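# Stand a fallen gift box upright and open its lid

## Task

A closed gift box is lying on one of its side faces on the table. Turn it so it rests on its bottom face, then lift the lid open until it is roughly upright (vertical) or tipped back past that. Concealed magnets keep the lid's flap closed, so expect some resistance when opening.

## Robot and tools

Robot: one six-joint arm (shoulder pan, shoulder lift, elbow, wrist 1, wrist 2, wrist 3) ending in a five-finger right hand. The arm's base sits at (0, 0, +0.491) m in the scene frame, tilted by quat_wxyz (+0.904, +0.128, +0.406, -0.019). A camera stand is fixed beside the table.

Frames. Scene frame: origin on the table top straight below the base, +z up, +y to the left when facing along +x. Reported poses, velocities and absolute targets use this frame. Motion offsets instead use the current Hand target's own axes. The hand point is fixed to the palm: 0.05 m in front of it and 0.15 m beyond the wrist flange along the fingers. Its +z runs along the straightened fingers, +y points out of the palm, +x runs across the palm away from the thumb. Straight fingers extend 0.06-0.07 m past the point and sit 0.06 m behind it along -y. A bracket on the little-finger side of the wrist can strike things, and the wrist may hang well below a level hand (up to 0.11 m palm down, 0.23 m palm up).

A row is 14 numbers, each in [-1, 1]: dx, dy, dz, rx, ry, rz, little, ring, middle, index, thumb_bend, thumb_turn, force_limit, speed. The first six are an offset (not a pose) from the Hand target, along its axes; 1.0 equals 0.6 m for dx-dz or 180 degrees for rx-rz, and rx, ry, rz form one rotation vector. Finger and thumb_bend values: +1 straight/open, -1 curled/closed. thumb_turn: +1 beside the palm, -1 across in front of it (needed to grip objects about 0.035-0.065 m thick). force_limit maps -1..+1 to about 0..10 N at the fingertip (0..15 N for the two thumb motors). speed rises linearly from near zero at -1 to full at +0.48 and stays full above. Use speed near -0.94 or lower for a soft grip. To keep the hand unchanged, resend the last six motor numbers plus force_limit and speed; at the start, read them from a first result, since a 0 is itself a command.

Tools:
- execute_actions(actions, cameras): actions is a list of actions; each action is a list of up to 15 rows, one per 1/30 s step, and a short one repeats its final row. Every row in an action is an offset from that action's starting Hand target, so repeating an offset keeps moving further. An empty list returns camera images.
- move(target, speed, blend, stop_force, zero, blocking, cameras): target is one row or a list of up to 15 rows, all offsets from the same starting Hand target, in its axes. speed is path top speed in m/s, 0.002-3.6, default 0.25 (turn rate up to twice that in rad/s); one value or one per target. blend in m rounds corners of a list (0 means stop at each). stop_force (3-120 N) ends the path when the wrist sensor feels that much push against travel; leave it out when backing off a contact. zero (default true) retakes the sensor zero first. blocking=false returns after about 0.5 s while the move continues (not allowed with stop_force). The result adds a move: line ending done, off_target, moving, held or fault, plus limits=paced or limits=held.
- wait(seconds 0-10, cameras): lets time pass holding the last command.
- stop(cameras): brakes a running move.
- zoom_image(camera, region): camera is cam_head_left, cam_head_right or cam_wrist; region [x0, y0, x1, y1] in pixels from top-left, no more than 504 each way.
- show_instructions(): shows the reference image.
- zero_wrist_force(): resets the force/torque zero.
- finished_scene(scene): ends the current scene, given its number; irreversible.

Results give end_effector_position (m), end_effector_quat_wxyz, velocities, the Hand target (your clipped last command, which the hand point often stops short of), joint positions and torques, Wrist force and Wrist torque in the end-effector's own axes (plus the peak reading since last shown), and for the hand hand_measured, hand_stopped_by (moving, target, force, stalled, fault) and hand_load_n, all in the motor order above. A grip that slips shows as hand_load_n dropping toward 0. Printed positions can be off by a few centimetres. Cameras: cam_head_left and cam_head_right 896x504, cam_wrist 672x504 fisheye.

Cautions. The commanded orientation is clipped to within 32 degrees of the current one each step. A net outside force around 150 N, or contact torque at a joint limit (141 N m for the three large joints, 26.3 N m for each wrist joint), halts the arm for 10 s. The arm is stiff: aiming even slightly past a firm contact can fault it, and faster motion hits harder. Avoid paths near the arm's base. Do not let the box fall or leave it off the table, do not slam or drop it, and avoid heavy loads on fingers. Motors heating to 70 °C trigger a MOTOR HOT line and at 85 °C the arm locks for 30-60 s or more. To release a push, command the target back behind the hand point.

Each tool is called after "Emit:" as name([rows], argument=value, ...), one row to a line, values as JSON.

Reference images:

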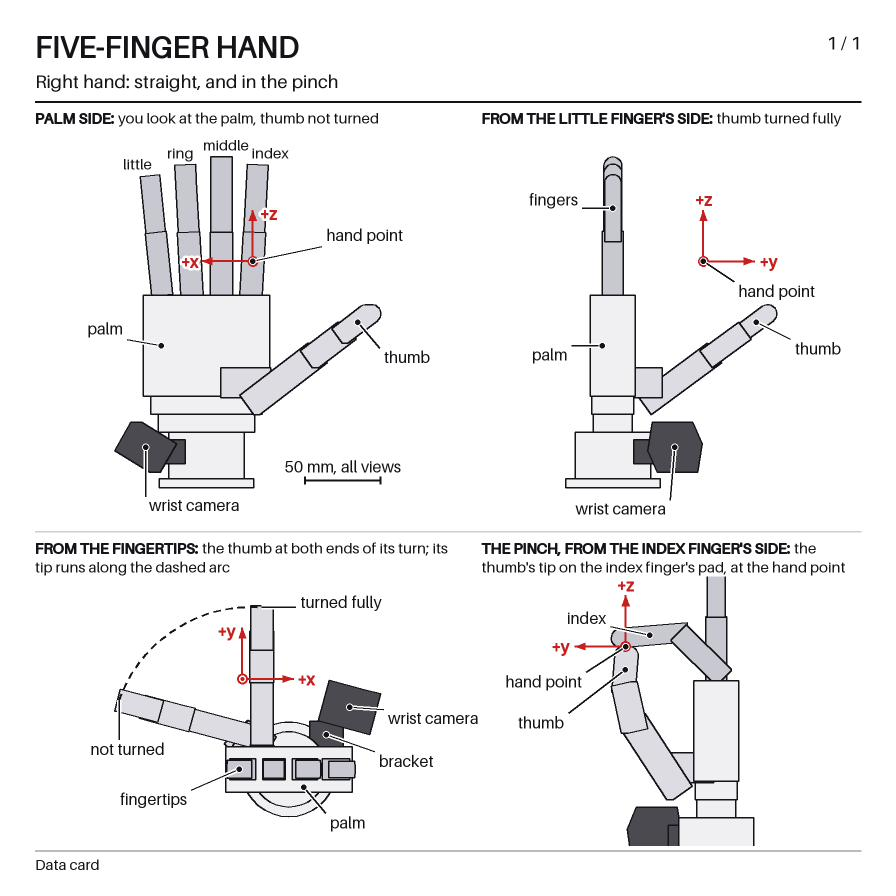

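## Session

Emit:
execute_actions(actions=[])

Scene clock: 0.00 s.
end_effector_position=(+0.0047, +0.3202, +0.1513) hand_measured=(+1.000, +1.000, +1.000, +1.000, +1.000, +1.000) hand_load_n=(+0.0, +0.0, +0.0, +0.0, +0.0, +0.0) hand_stopped_by=(target, target, target, target, target, target) hand_force_limit=0.00 hand_speed=-0.80 end_effector_quat_wxyz=(-0.163, -0.230, +0.908, +0.311)
Joint positions: [-0.11 -0.422 2.216 -0.507 1.287 -2.33]
Joint velocities: within noise
Joint torques (N m): no reading
Motor temperatures (°C): [32 30 33 35 44 42]
Wrist force (N): no reading
Wrist torque (N m): no reading
Wrist force, peak (N): no reading
Hand target: +0.0047, +0.3202, +0.1513; -0.163, -0.230, +0.908, +0.311

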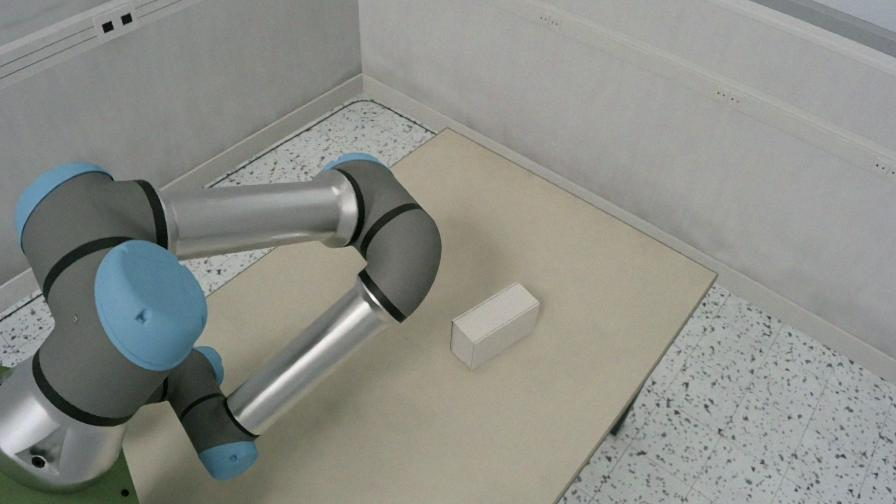

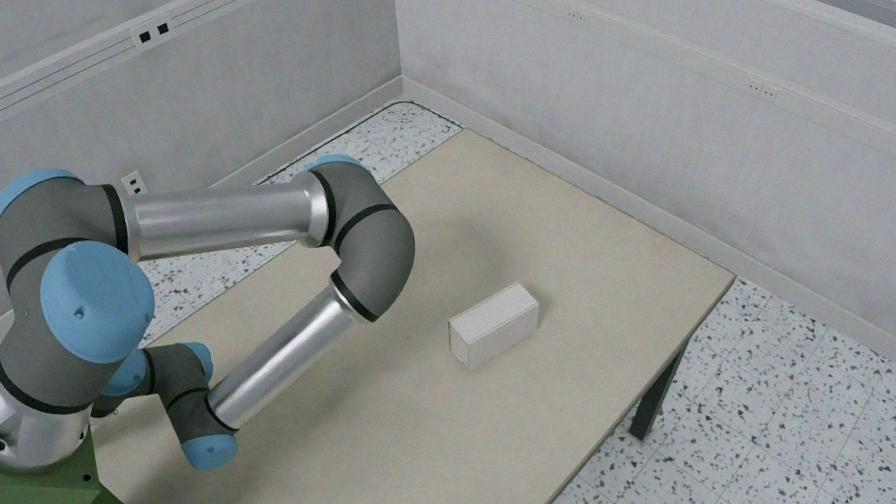

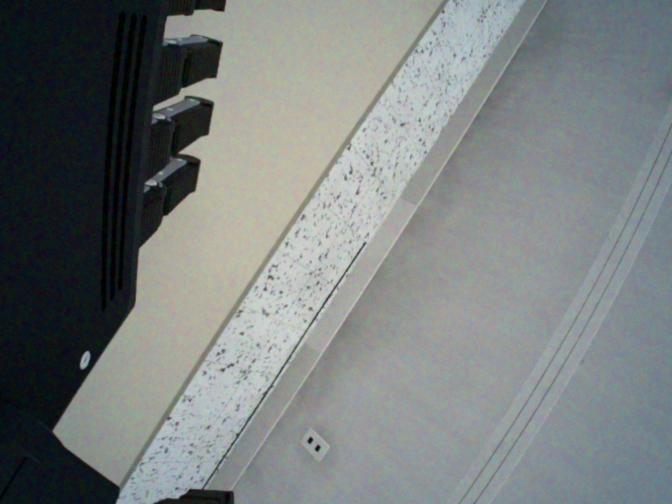

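Emit:
zoom_image(camera="cam_head_left", region=[430, 270, 560, 380])

Emit:
zoom_image(camera="cam_head_right", region=[430, 270, 560, 380])

Scaled by 3.877.

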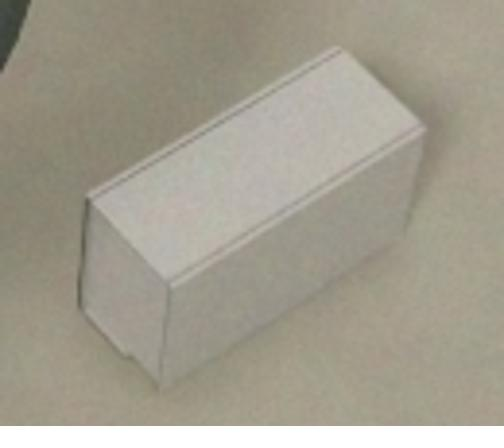

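Scaled by 3.877.

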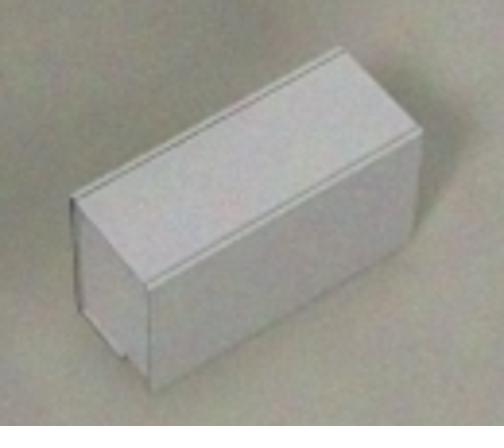

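Emit:
move(target=[-0.36, 0.003, -0.623, 0.143, 0.272, -0.795, 1, 1, 1, 1, 1, 1, 0, -0.8], speed=0.6, cameras=["all"])

Scene clock: 35.53 s.
end_effector_position=(+0.3498, +0.2508, +0.4012) hand_measured=(+1.000, +1.000, +1.000, +1.000, +1.000, +1.000) hand_load_n=(+0.5, +0.0, +0.0, +0.0, +0.0, +0.0) hand_stopped_by=(target, target, target, target, target, target) hand_force_limit=0.00 hand_speed=-0.80 end_effector_quat_wxyz=(-0.001, +1.000, +0.000, +0.000)
Joint positions: [0.862 -1.197 1.764 0.539 2.349 -4.088]
Joint torques (N m): [33.3 -35.71 7.2 0.03 -2.38 -2.23]
Wrist force (N): [-0.6 -1.2 -0.5]
Wrist torque (N m): [-0.18 0.14 -0.19]
Wrist force, peak (N): [-0.7 -1.5 -0.7]
Hand target: +0.3498, +0.2508, +0.4012; -0.001, +1.000, +0.000, +0.000
Off the commanded pose: 0.000 m, 0 deg.
move: done

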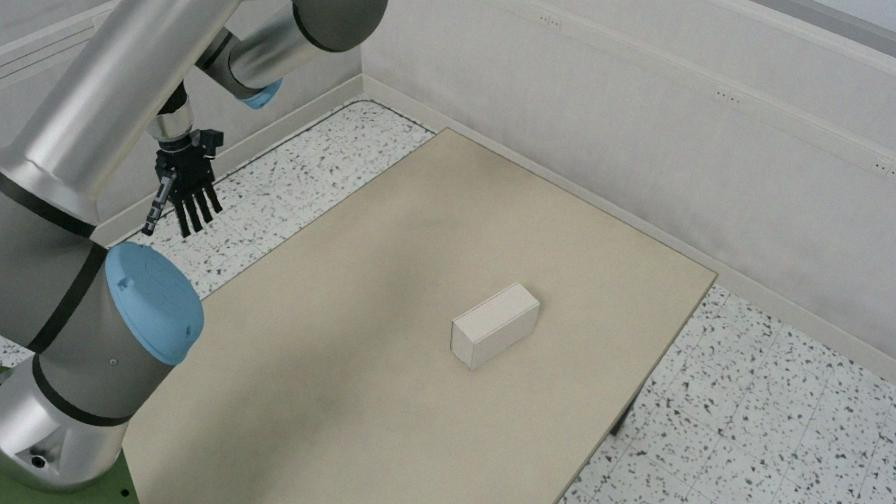

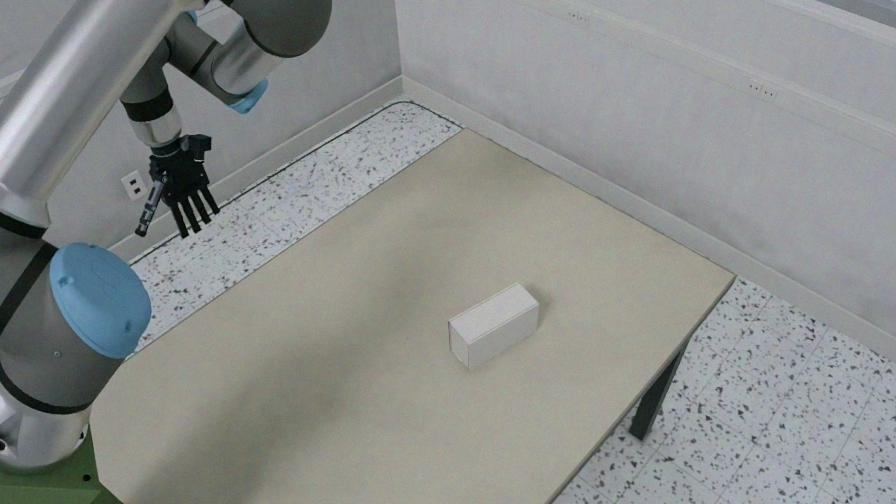

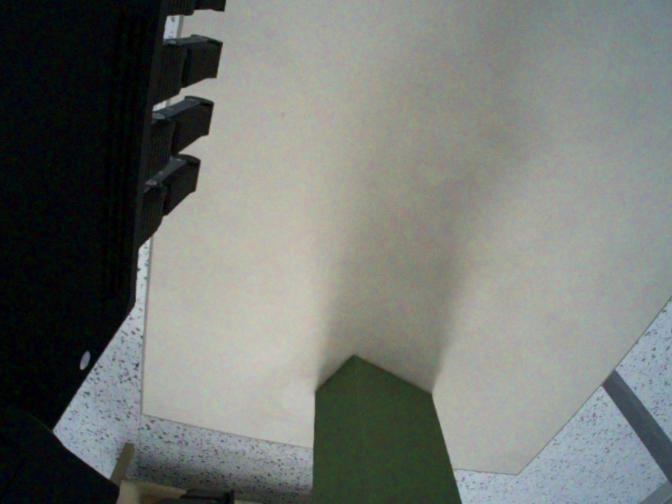

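Emit:
move(target=[0.583, 0.3, 0, 0, 0, 0, 1, 1, 1, 1, 1, 1, 0, -0.8], speed=0.6, cameras=["all"])

Scene clock: 43.03 s.
end_effector_position=(+0.6997, +0.0710, +0.4013) hand_measured=(+1.000, +1.000, +1.000, +1.000, +1.000, +1.000) hand_load_n=(+0.0, +0.0, +0.0, +0.0, +0.0, +0.0) hand_stopped_by=(target, target, target, target, target, target) hand_force_limit=0.00 hand_speed=-0.80 end_effector_quat_wxyz=(-0.001, +1.000, +0.000, +0.000)
Joint positions: [0.314 -1.248 0.969 1.063 2.019 -4.631]
Joint torques (N m): [13.79 -40.85 -26.14 4.08 -2.39 2.5]
Wrist force (N): [-0.3 -1.1 -0.4]
Wrist torque (N m): [-0.14 0.06 -0.28]
Wrist force, peak (N): [-1.8 -2.4 -0.1]
Hand target: +0.6997, +0.0710, +0.4013; -0.001, +1.000, +0.000, +0.000
Off the commanded pose: 0.000 m, 0 deg.
move: done

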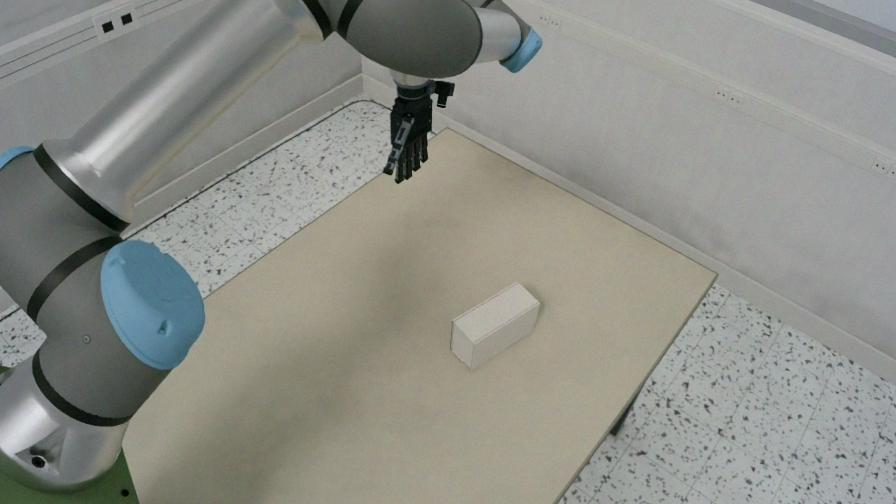

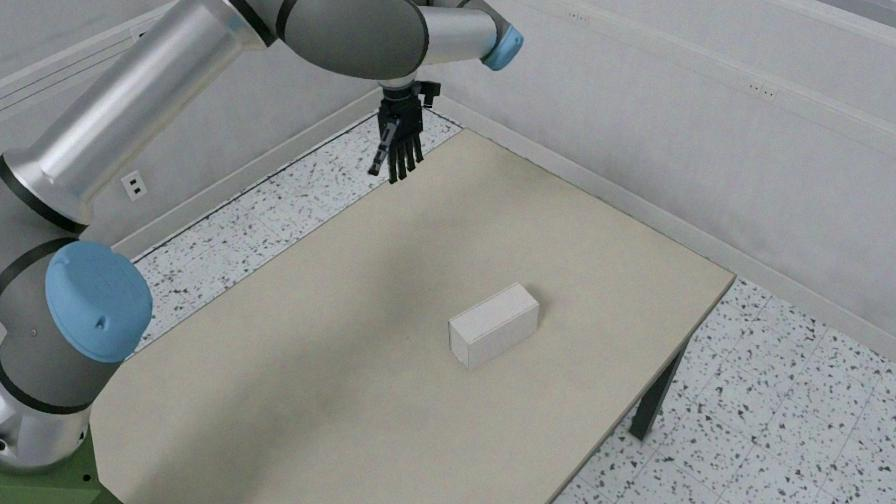

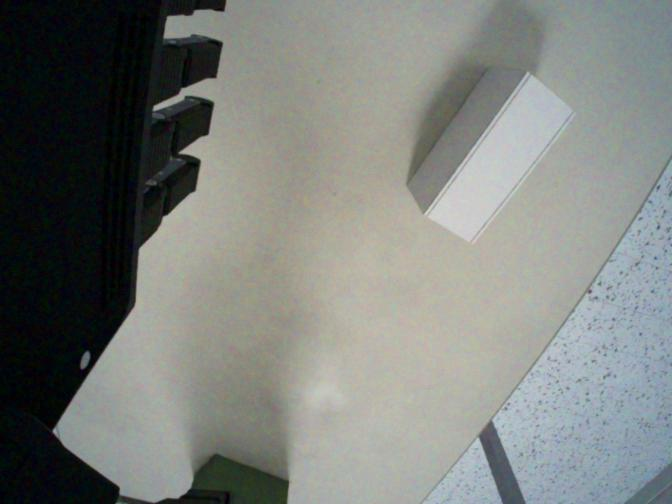

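Emit:
move(target=[0, 0.2, 0, 0, 0, 0, 1, 1, 1, 1, 1, 1, 0, -0.8], speed=0.6, cameras=["all"])

Scene clock: 64.47 s.
end_effector_position=(+0.6998, -0.0489, +0.4011) hand_measured=(+1.000, +1.000, +1.000, +1.000, +1.000, +1.000) hand_load_n=(+0.0, +0.0, +0.5, +0.0, +0.0, +0.0) hand_stopped_by=(target, target, target, target, target, target) hand_force_limit=0.00 hand_speed=-0.80 end_effector_quat_wxyz=(-0.001, +1.000, +0.000, +0.000)
Joint positions: [0.037 -1.406 1.078 1.043 1.815 -4.832]
Joint torques (N m): [6.26 -56.43 -0.59 0.71 -2.45 -2.2]
Wrist force (N): [-0.2 -1.4 -0.1]
Wrist torque (N m): [-0.24 0.05 -0.17]
Wrist force, peak (N): [-0.3 -3.0 -0.4]
Hand target: +0.6998, -0.0490, +0.4011; -0.001, +1.000, +0.000, +0.000
Off the commanded pose: 0.000 m, 0 deg.
move: done

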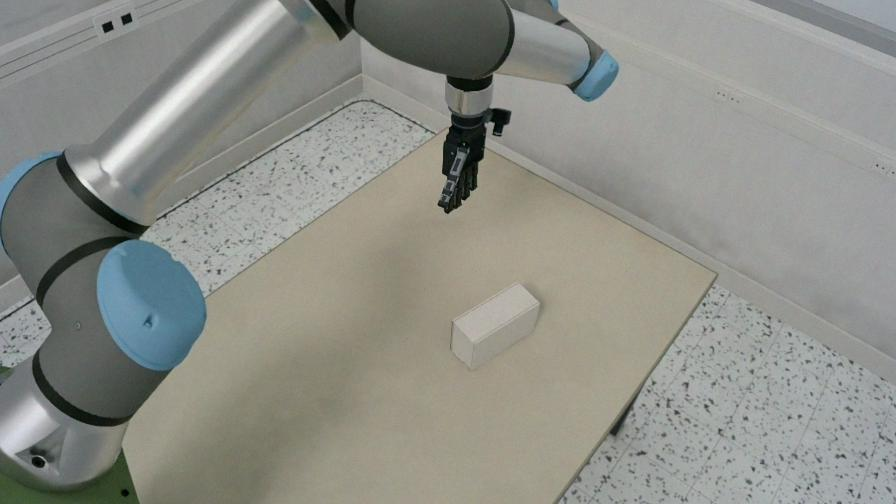

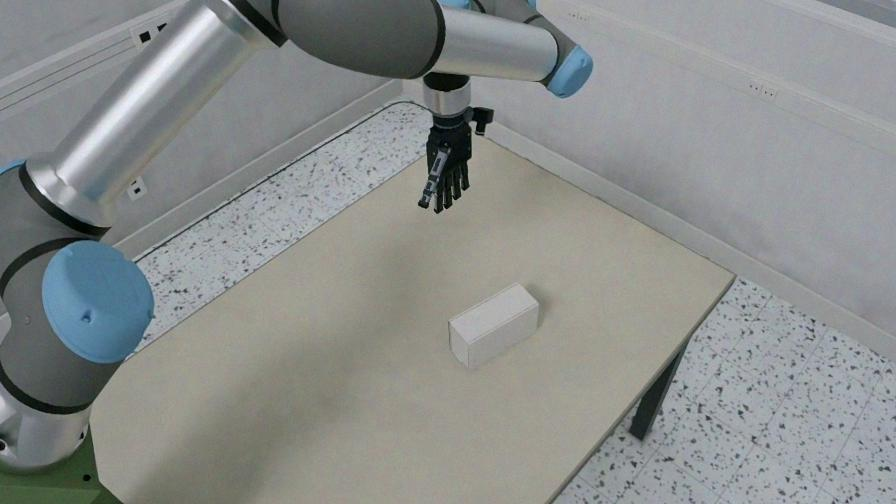

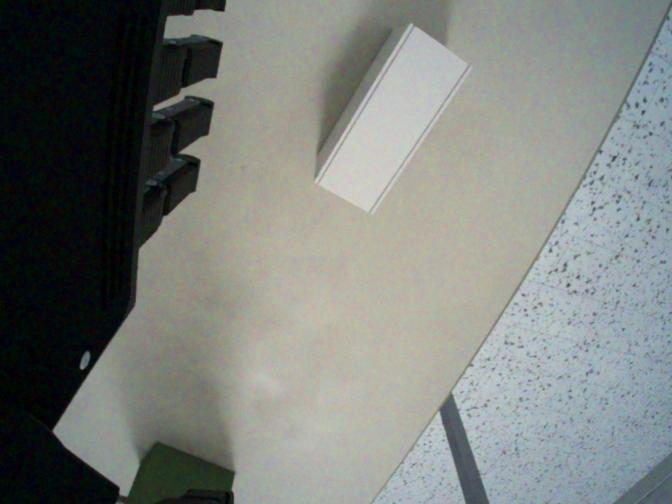

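Emit:
move(target=[0.06, -0.06, 0.2, 0, 0, 0.092, 1, 1, 1, 1, 1, 1, 0, -0.8], speed=0.5, cameras=["all"])

Scene clock: 78.67 s.
end_effector_position=(+0.7358, -0.0129, +0.2812) hand_measured=(+1.000, +1.000, +1.000, +1.000, +1.000, +1.000) hand_load_n=(+0.0, +0.5, +0.0, +0.0, +0.0, +0.0) hand_stopped_by=(target, target, target, target, target, target) hand_force_limit=0.00 hand_speed=-0.80 end_effector_quat_wxyz=(-0.001, +0.990, -0.144, +0.000)
Joint positions: [0.038 -1.096 0.778 1.034 1.816 -4.542]
Joint torques (N m): [26.82 -49.99 -27.7 4.06 1.91 2.33]
Wrist force (N): [-0.4 -1.4 -0.2]
Wrist torque (N m): [-0.23 0.08 -0.26]
Wrist force, peak (N): [-0.1 -1.8 1.0]
Hand target: +0.7358, -0.0129, +0.2812; -0.001, +0.990, -0.144, +0.000
Off the commanded pose: 0.000 m, 0 deg.
move: done

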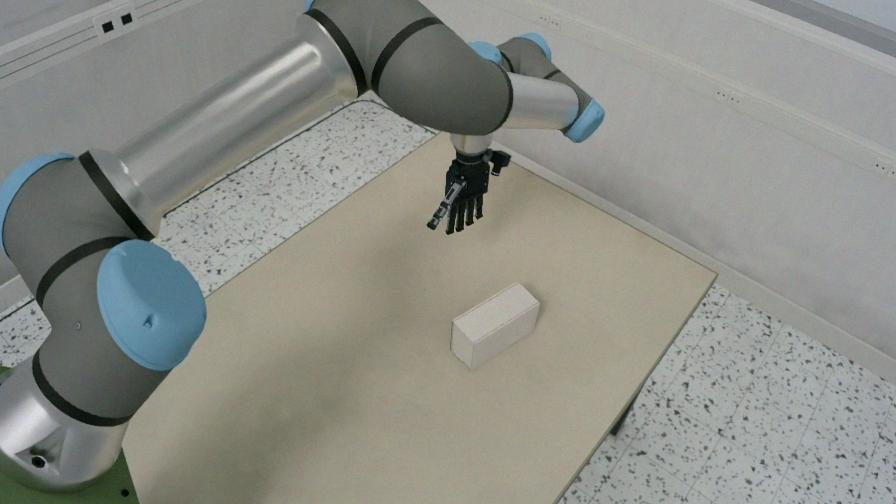

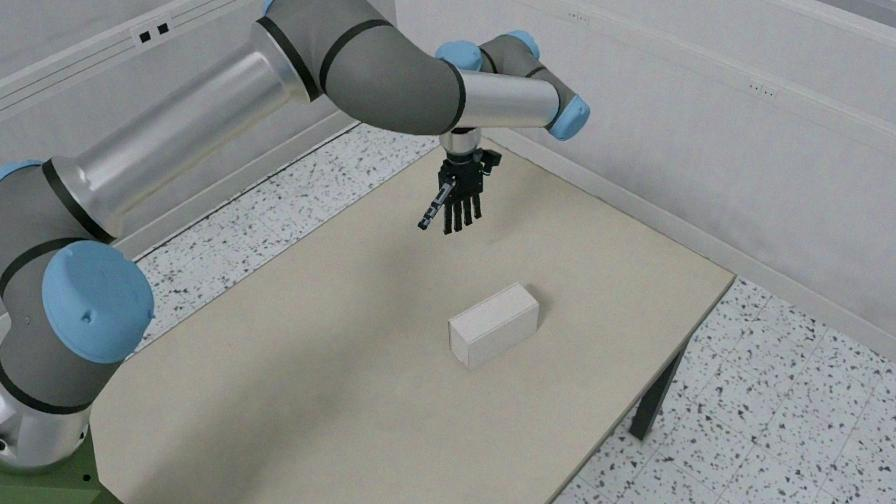

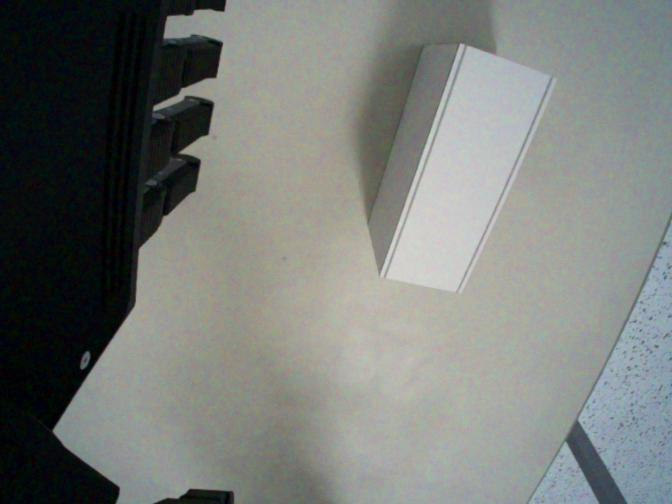

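Emit:
move([
  [-0.03, 0, 0.12, 0, 0, -0.018, 1, 1, 1, 1, 1, 1, 0, -0.8],
  [-0.03, 0.14, 0.233, 0, 0, -0.018, 1, 1, 1, 1, 1, 1, 0, -0.8],
], speed=0.3, blend=0.03, cameras=["all"])

Scene clock: 143.00 s.
end_effector_position=(+0.6948, -0.0880, +0.1414) hand_measured=(+1.000, +1.000, +1.000, +1.000, +1.000, +1.000) hand_load_n=(+0.0, +0.0, +0.0, +0.0, +0.0, +0.5) hand_stopped_by=(target, target, target, target, target, target) hand_force_limit=0.00 hand_speed=-0.80 end_effector_quat_wxyz=(-0.001, +0.993, -0.116, +0.000)
Joint positions: [-0.156 -1.015 0.917 0.792 1.668 -4.726]
Joint torques (N m): [7.63 -48.71 -25.75 0.54 -2.43 -2.25]
Wrist force (N): [-0.5 -0.9 -0.5]
Wrist torque (N m): [-0.12 0.10 -0.15]
Wrist force, peak (N): [-0.7 -2.4 -0.1]
Hand target: +0.6948, -0.0881, +0.1413; -0.001, +0.993, -0.116, +0.000
Off the commanded pose: 0.000 m, 0 deg.
move: done

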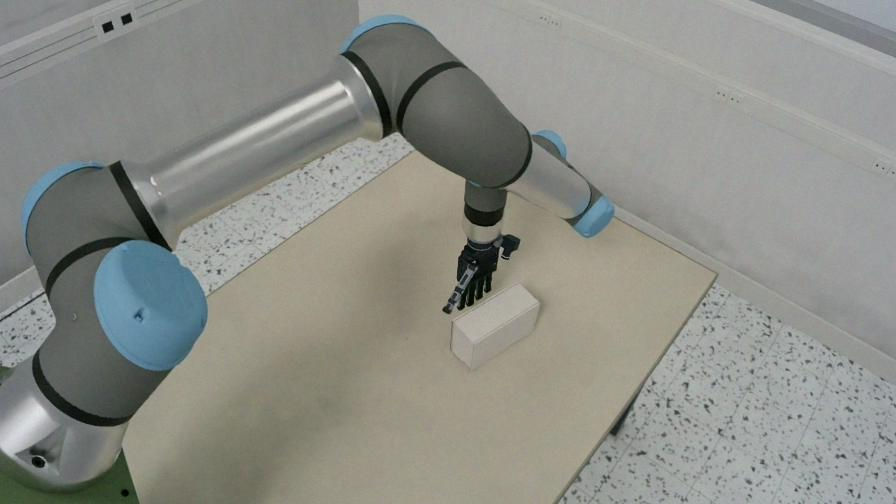

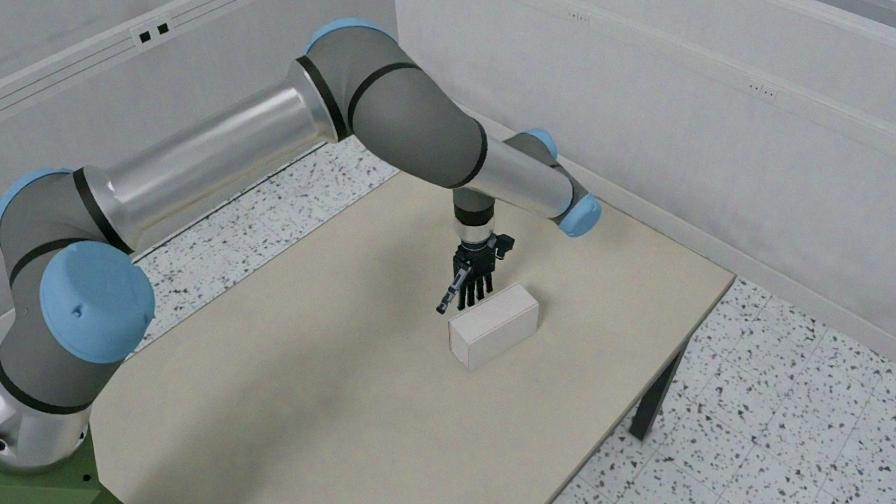

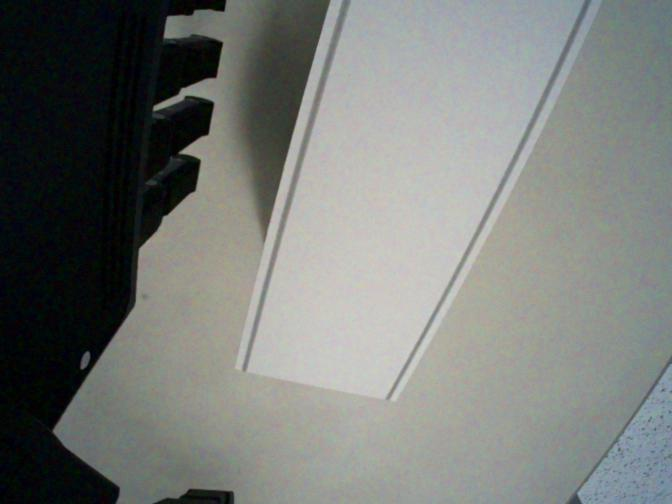

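Emit:
move([
  [0, 0.035, 0, 0, 0, 0, 1, 1, 1, 1, 1, -1, 0, 0],
  [0, 0.035, 0.05, 0, 0, 0, 1, 1, 1, 1, 1, -1, 0, 0],
], speed=0.1, cameras=["all"])

Scene clock: 152.33 s.
end_effector_position=(+0.6900, -0.1085, +0.1113) hand_measured=(+1.000, +1.000, +1.000, +1.000, +1.000, -1.000) hand_load_n=(+0.0, +0.0, -0.5, +0.0, +0.0, +0.0) hand_stopped_by=(target, target, target, target, target, target) hand_force_limit=0.00 hand_speed=0.00 end_effector_quat_wxyz=(-0.001, +0.993, -0.116, +0.000)
Joint positions: [-0.198 -0.971 0.892 0.771 1.636 -4.753]
Joint torques (N m): [3.79 -49.26 -24.48 2.59 -2.12 -2.31]
Wrist force (N): [-0.5 -1.3 -0.7]
Wrist torque (N m): [-0.15 0.08 -0.15]
Wrist force, peak (N): [-0.6 -0.9 -1.6]
Hand target: +0.6900, -0.1085, +0.1113; -0.001, +0.993, -0.116, +0.000
Off the commanded pose: 0.000 m, 0 deg.
move: done

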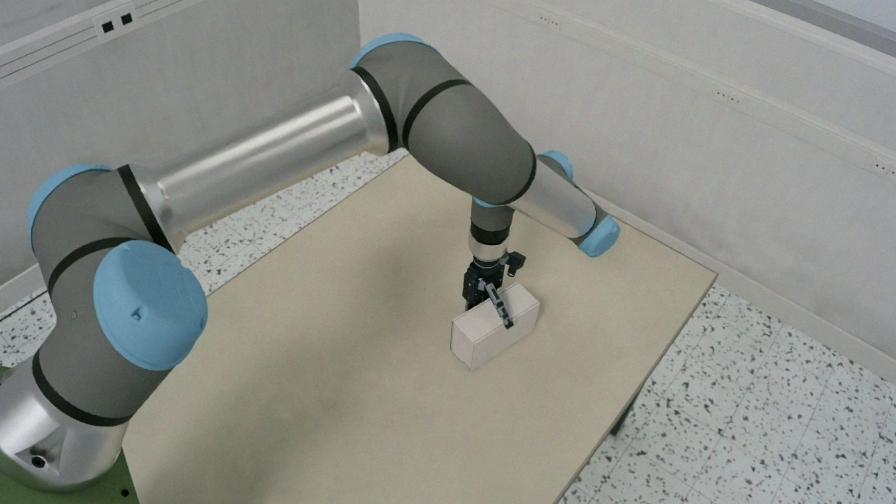

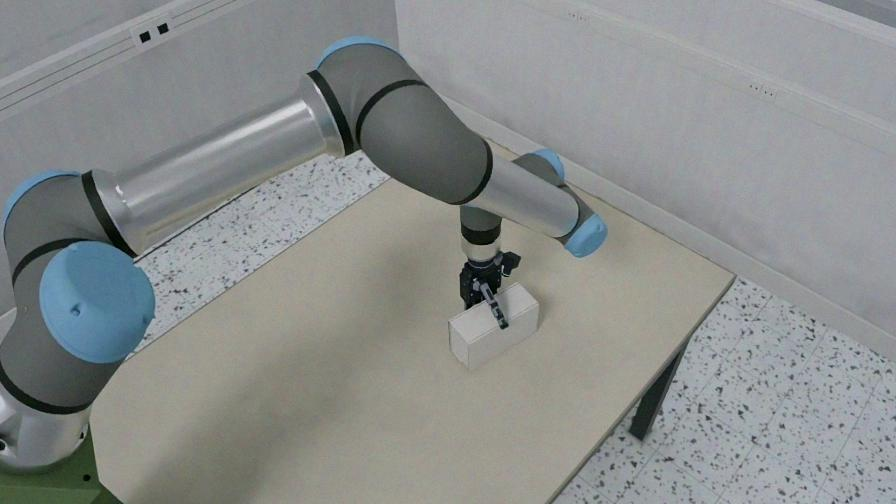

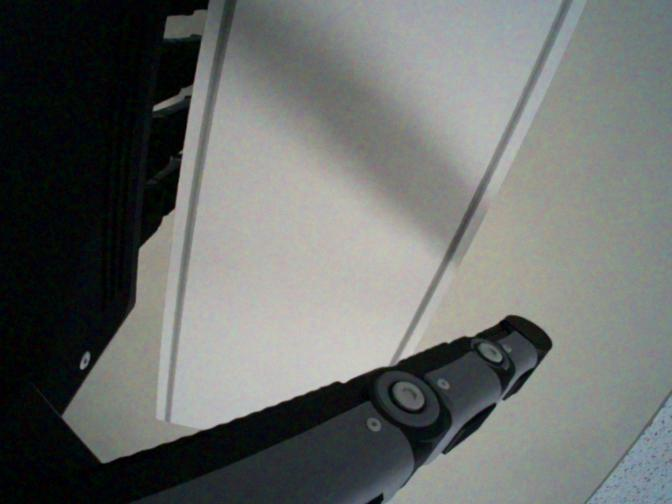

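Emit:
move(target=[0, 0.003, 0.02, 0, 0, 0, 1, 1, 1, 1, 1, -1, 0, 0], speed=0.04, stop_force=5)

Emit:
move(target=[0, 0, 0, 0, 0, 0, 1, 1, 1, 1, -0.6, -1, -0.3, -0.7], speed=0.04, cameras=["all"])

Scene clock: 160.23 s.
end_effector_position=(+0.6896, -0.1103, +0.0992) hand_measured=(+1.000, +1.000, +1.000, +1.000, +1.000, -1.000) hand_load_n=(+0.0, +0.0, +0.5, +0.0, +0.0, -0.5) hand_stopped_by=(target, target, target, target, target, target) hand_force_limit=0.00 hand_speed=0.00 end_effector_quat_wxyz=(-0.001, +0.993, -0.116, +0.000)
Joint positions: [-0.203 -0.946 0.871 0.767 1.632 -4.756]
Joint torques (N m): [4.79 -47.69 -23.65 0.67 -2.01 -2.1]
Wrist force (N): [-0.7 -1.0 -0.5]
Wrist torque (N m): [-0.12 0.11 -0.15]
Wrist force, peak (N): [-0.8 -1.2 -0.9]
Hand target: +0.6896, -0.1103, +0.0992; -0.001, +0.993, -0.116, +0.000
Off the commanded pose: 0.000 m, 0 deg.
move: done

Scene clock: 160.97 s.
end_effector_position=(+0.6896, -0.1103, +0.0992) hand_measured=(+1.000, +1.000, +1.000, +1.000, +0.806, -1.000) hand_load_n=(+0.0, +0.0, +0.0, +0.0, +6.5, +0.5) hand_stopped_by=(target, target, target, target, force, target) hand_force_limit=-0.30 hand_speed=-0.70 end_effector_quat_wxyz=(-0.001, +0.993, -0.116, +0.000)
Joint positions: [-0.203 -0.946 0.871 0.767 1.632 -4.756]
Joint torques (N m): [6.11 -48.98 -22.13 0.98 -1.89 -1.91]
Wrist force (N): [-0.4 1.2 -6.2]
Wrist torque (N m): [-0.18 0.13 -0.09]
Wrist force, peak (N): [-0.9 1.1 -6.8]
Hand target: +0.6896, -0.1103, +0.0992; -0.001, +0.993, -0.116, +0.000
Off the commanded pose: 0.000 m, 0 deg.
move: done

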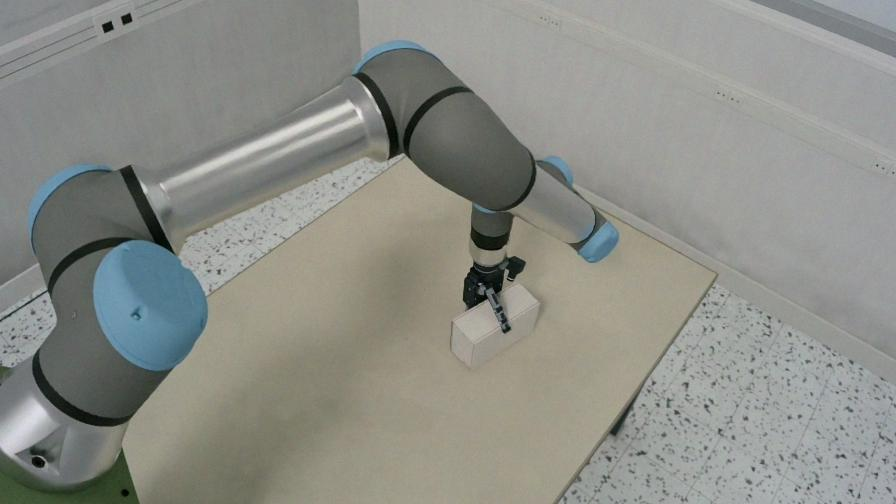

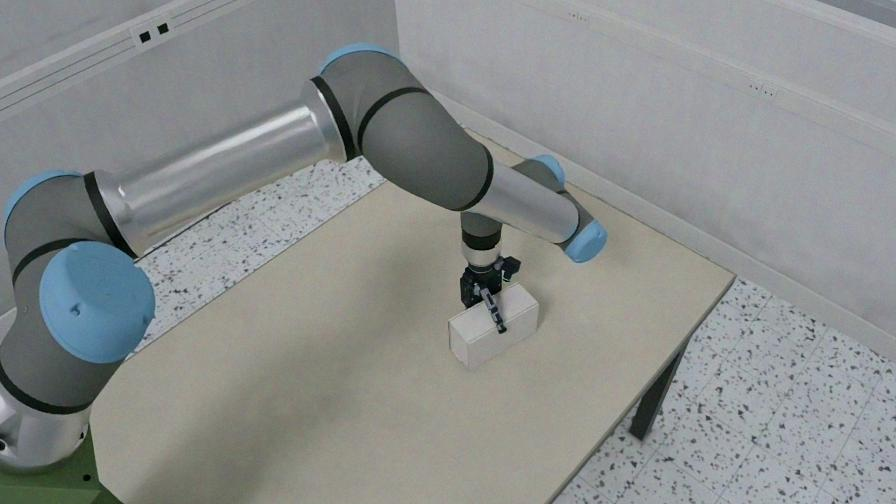

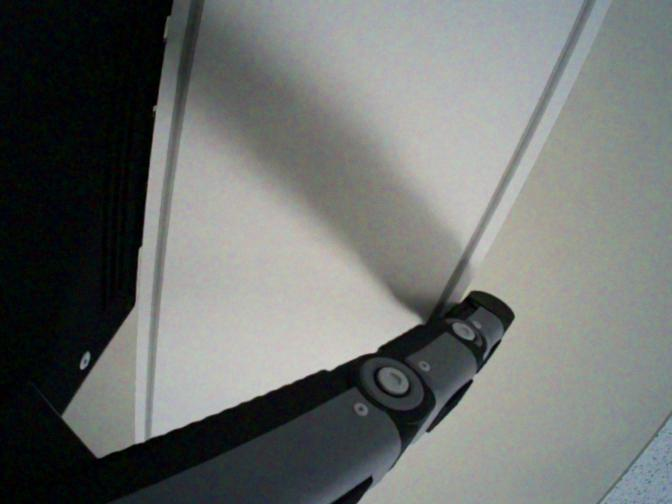

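Emit:
move(target=[0, 0, 0, 0, 0, 0, 1, 1, 1, 1, 1, -1, -0.3, -0.3], speed=0.04)

Emit:
move(target=[0, 0.002, 0.032, 0, 0, 0, 1, 1, 1, 1, 1, -1, -0.3, -0.7], speed=0.03, stop_force=4, cameras=["all"])

Scene clock: 165.63 s.
end_effector_position=(+0.6896, -0.1103, +0.0992) hand_measured=(+1.000, +1.000, +1.000, +1.000, +1.000, -1.000) hand_load_n=(+0.0, +0.0, +0.0, +0.0, +0.0, +0.0) hand_stopped_by=(target, target, target, target, target, target) hand_force_limit=-0.30 hand_speed=-0.30 end_effector_quat_wxyz=(-0.001, +0.993, -0.116, +0.000)
Joint positions: [-0.203 -0.946 0.871 0.767 1.632 -4.756]
Joint torques (N m): [19.65 -47.46 -9.69 1.97 -0.82 -1.81]
Wrist force (N): [-0.6 -1.0 -0.7]
Wrist torque (N m): [-0.12 0.11 -0.16]
Wrist force, peak (N): [-0.8 1.0 -6.5]
Hand target: +0.6896, -0.1103, +0.0992; -0.001, +0.993, -0.116, +0.000
Off the commanded pose: 0.000 m, 0 deg.
move: done

Scene clock: 166.90 s.
end_effector_position=(+0.6894, -0.1102, +0.0973) hand_measured=(+1.000, +1.000, +1.000, +1.000, +1.000, -1.000) hand_load_n=(+0.0, +0.0, +0.0, -0.5, +0.0, +0.0) hand_stopped_by=(target, target, target, target, target, target) hand_force_limit=-0.30 hand_speed=-0.70 end_effector_quat_wxyz=(-0.001, +0.993, -0.116, +0.000)
Joint positions: [-0.203 -0.942 0.868 0.766 1.632 -4.756]
Joint torques (N m): [22.22 -58.5 1.06 3.82 2.06 2.23]
Wrist force (N): [-0.3 -1.1 -4.7]
Wrist torque (N m): [0.11 0.21 -0.14]
Wrist force, peak (N): [-2.0 -1.1 -25.7]
Hand target: +0.6894, -0.1102, +0.0973; -0.001, +0.993, -0.116, +0.000 (not the last commanded pose)
Off the commanded pose: 0.017 m, 0 deg.
move: contact

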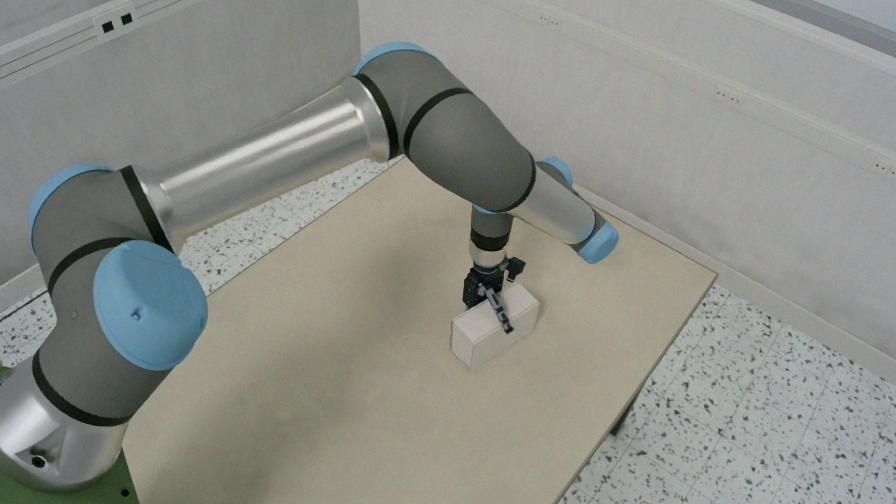

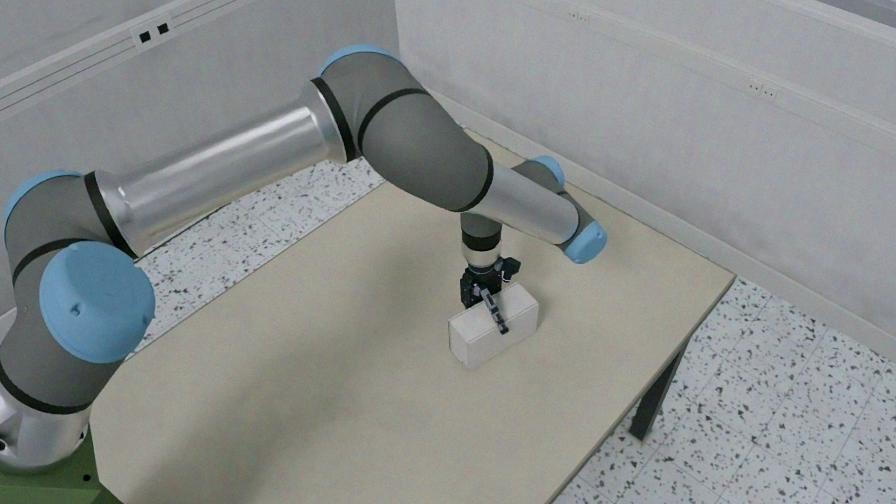

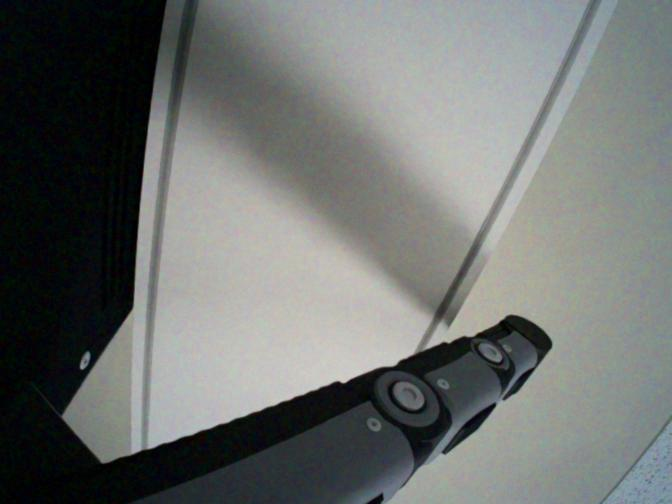

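Emit:
move(target=[0, 0, -0.005, 0, 0, 0, 1, 1, 1, 1, -0.6, -1, -0.6, -0.8], speed=0.04)

Emit:
move([
  [0, 0.0407, -0.0068, 0.1111, 0, 0, 1, 1, 1, 1, -0.6, -1, -0.6, -0.8],
  [0, 0.080, 0.004, 0.222, 0, 0, 1, 1, 1, 1, -0.6, -1, -0.6, -0.8],
], speed=0.1, blend=0.01, cameras=["all"])

Scene clock: 184.73 s.
end_effector_position=(+0.6894, -0.1102, +0.1003) hand_measured=(+1.000, +1.000, +1.000, +1.000, +0.792, -1.000) hand_load_n=(+0.0, -0.5, +0.0, +0.0, +3.5, +0.0) hand_stopped_by=(target, target, target, target, force, target) hand_force_limit=-0.60 hand_speed=-0.80 end_effector_quat_wxyz=(-0.001, +0.993, -0.116, +0.000)
Joint positions: [-0.203 -0.949 0.873 0.767 1.632 -4.756]
Joint torques (N m): [21.69 -60.84 1.89 3.32 0.79 2.55]
Wrist force (N): [-0.4 0.3 -3.2]
Wrist torque (N m): [-0.13 0.10 -0.14]
Wrist force, peak (N): [-0.4 -1.1 -4.8]
Hand target: +0.6894, -0.1102, +0.1003; -0.001, +0.993, -0.116, +0.000
Off the commanded pose: 0.000 m, 0 deg.
move: done

Scene clock: 188.80 s.
end_effector_position=(+0.6784, -0.1569, +0.0978) hand_measured=(+1.000, +1.000, +1.000, +1.000, +0.792, -1.000) hand_load_n=(+0.0, +0.0, +0.0, +0.5, +0.0, +0.0) hand_stopped_by=(target, target, target, target, force, target) hand_force_limit=-0.60 hand_speed=-0.80 end_effector_quat_wxyz=(-0.340, +0.933, -0.109, +0.040)
Joint positions: [-0.581 -0.875 0.805 1.074 0.686 -5.164]
Joint torques (N m): [-8.26 -47.03 -24.15 4.31 -3.43 -2.42]
Wrist force (N): [-0.5 -2.0 0.5]
Wrist torque (N m): [-0.36 0.03 -0.21]
Wrist force, peak (N): [-0.5 0.1 -2.9]
Hand target: +0.6784, -0.1569, +0.0978; -0.340, +0.933, -0.109, +0.040
Off the commanded pose: 0.000 m, 0 deg.
move: done

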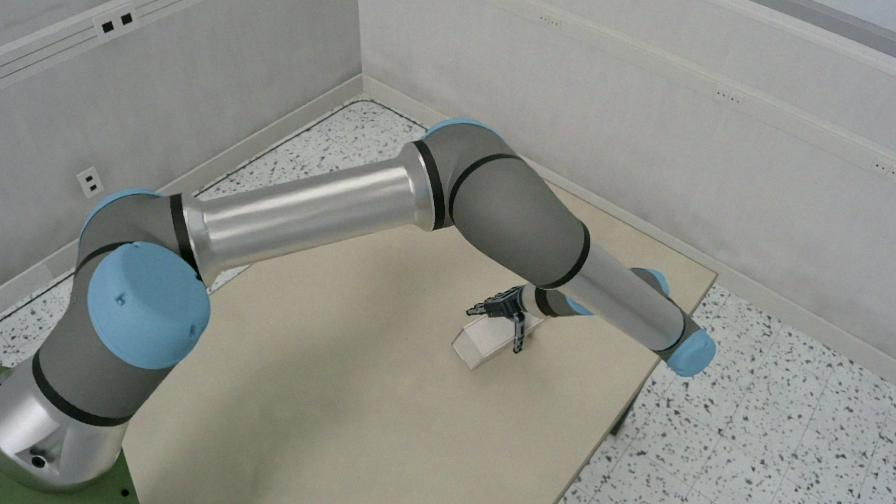

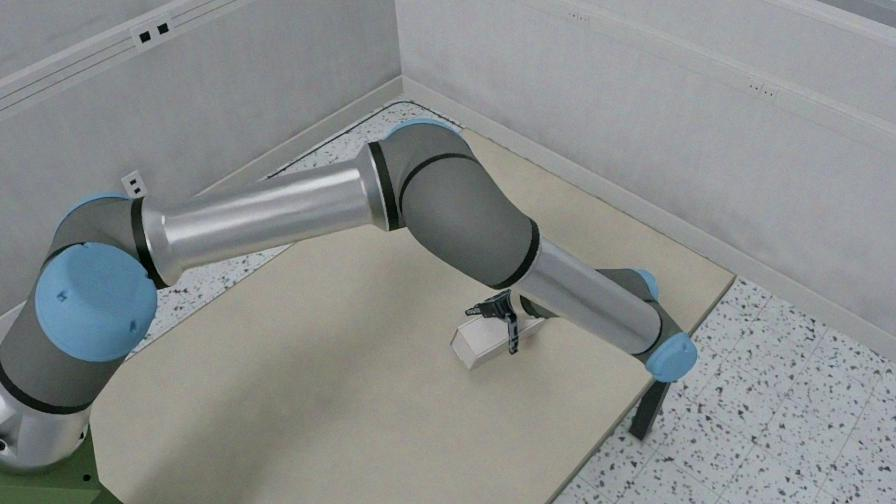

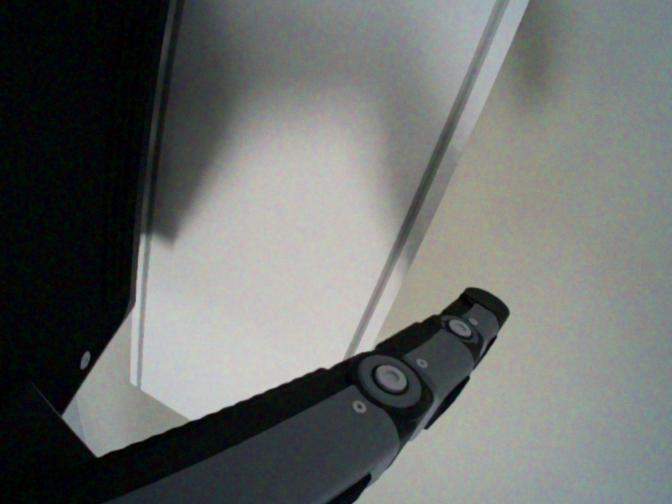

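Emit:
zoom_image(camera="cam_head_left", region=[430, 270, 580, 390])

Scaled by 3.360.

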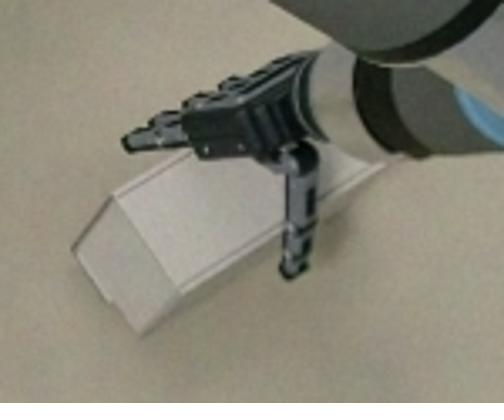

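Emit:
move(target=[0, 0.0508, -0.002, 0.139, 0, 0, 1, 1, 1, 1, -0.6, -1, -0.6, -0.8], speed=0.1, cameras=["cam_head_left","cam_wrist"])

Emit:
zoom_image(camera="cam_head_left", region=[430, 270, 580, 390])

Scene clock: 198.37 s.
end_effector_position=(+0.6729, -0.1804, +0.0791) hand_measured=(+1.000, +1.000, +1.000, +1.000, +0.792, -1.000) hand_load_n=(+0.0, +0.0, +0.5, +0.5, +0.0, +0.0) hand_stopped_by=(target, target, target, target, force, target) hand_force_limit=-0.60 hand_speed=-0.80 end_effector_quat_wxyz=(-0.534, +0.838, -0.097, +0.062)
Joint positions: [-0.704 -0.492 0.449 1.96 0.364 -6.033]
Joint torques (N m): [-16.78 -20.98 -19.06 -2.68 4.65 -2.18]
Wrist force (N): [-0.4 -46.4 -18.3]
Wrist torque (N m): [-0.03 0.73 -1.43]
Wrist force, peak (N): [-12.2 -71.7 -31.5]
Hand target: +0.6729, -0.1804, +0.0791; -0.534, +0.837, -0.097, +0.062
Off the commanded pose: 0.000 m, 0 deg.
move: done
Images, in order (width x height): cam_head_left 896x504, cam_wrist 672x504.

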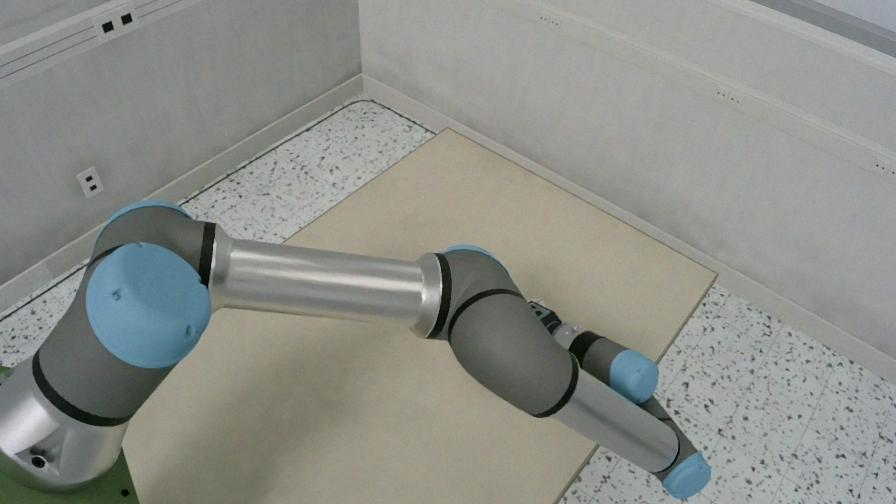

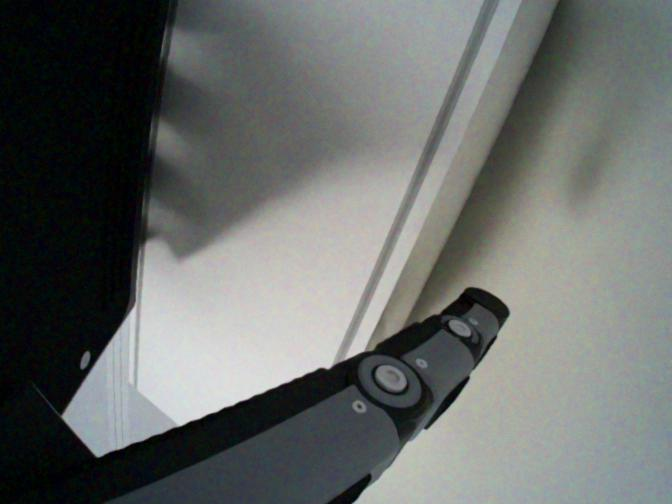

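Scaled by 3.360.

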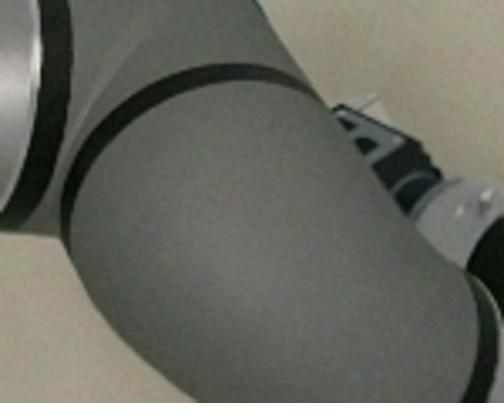

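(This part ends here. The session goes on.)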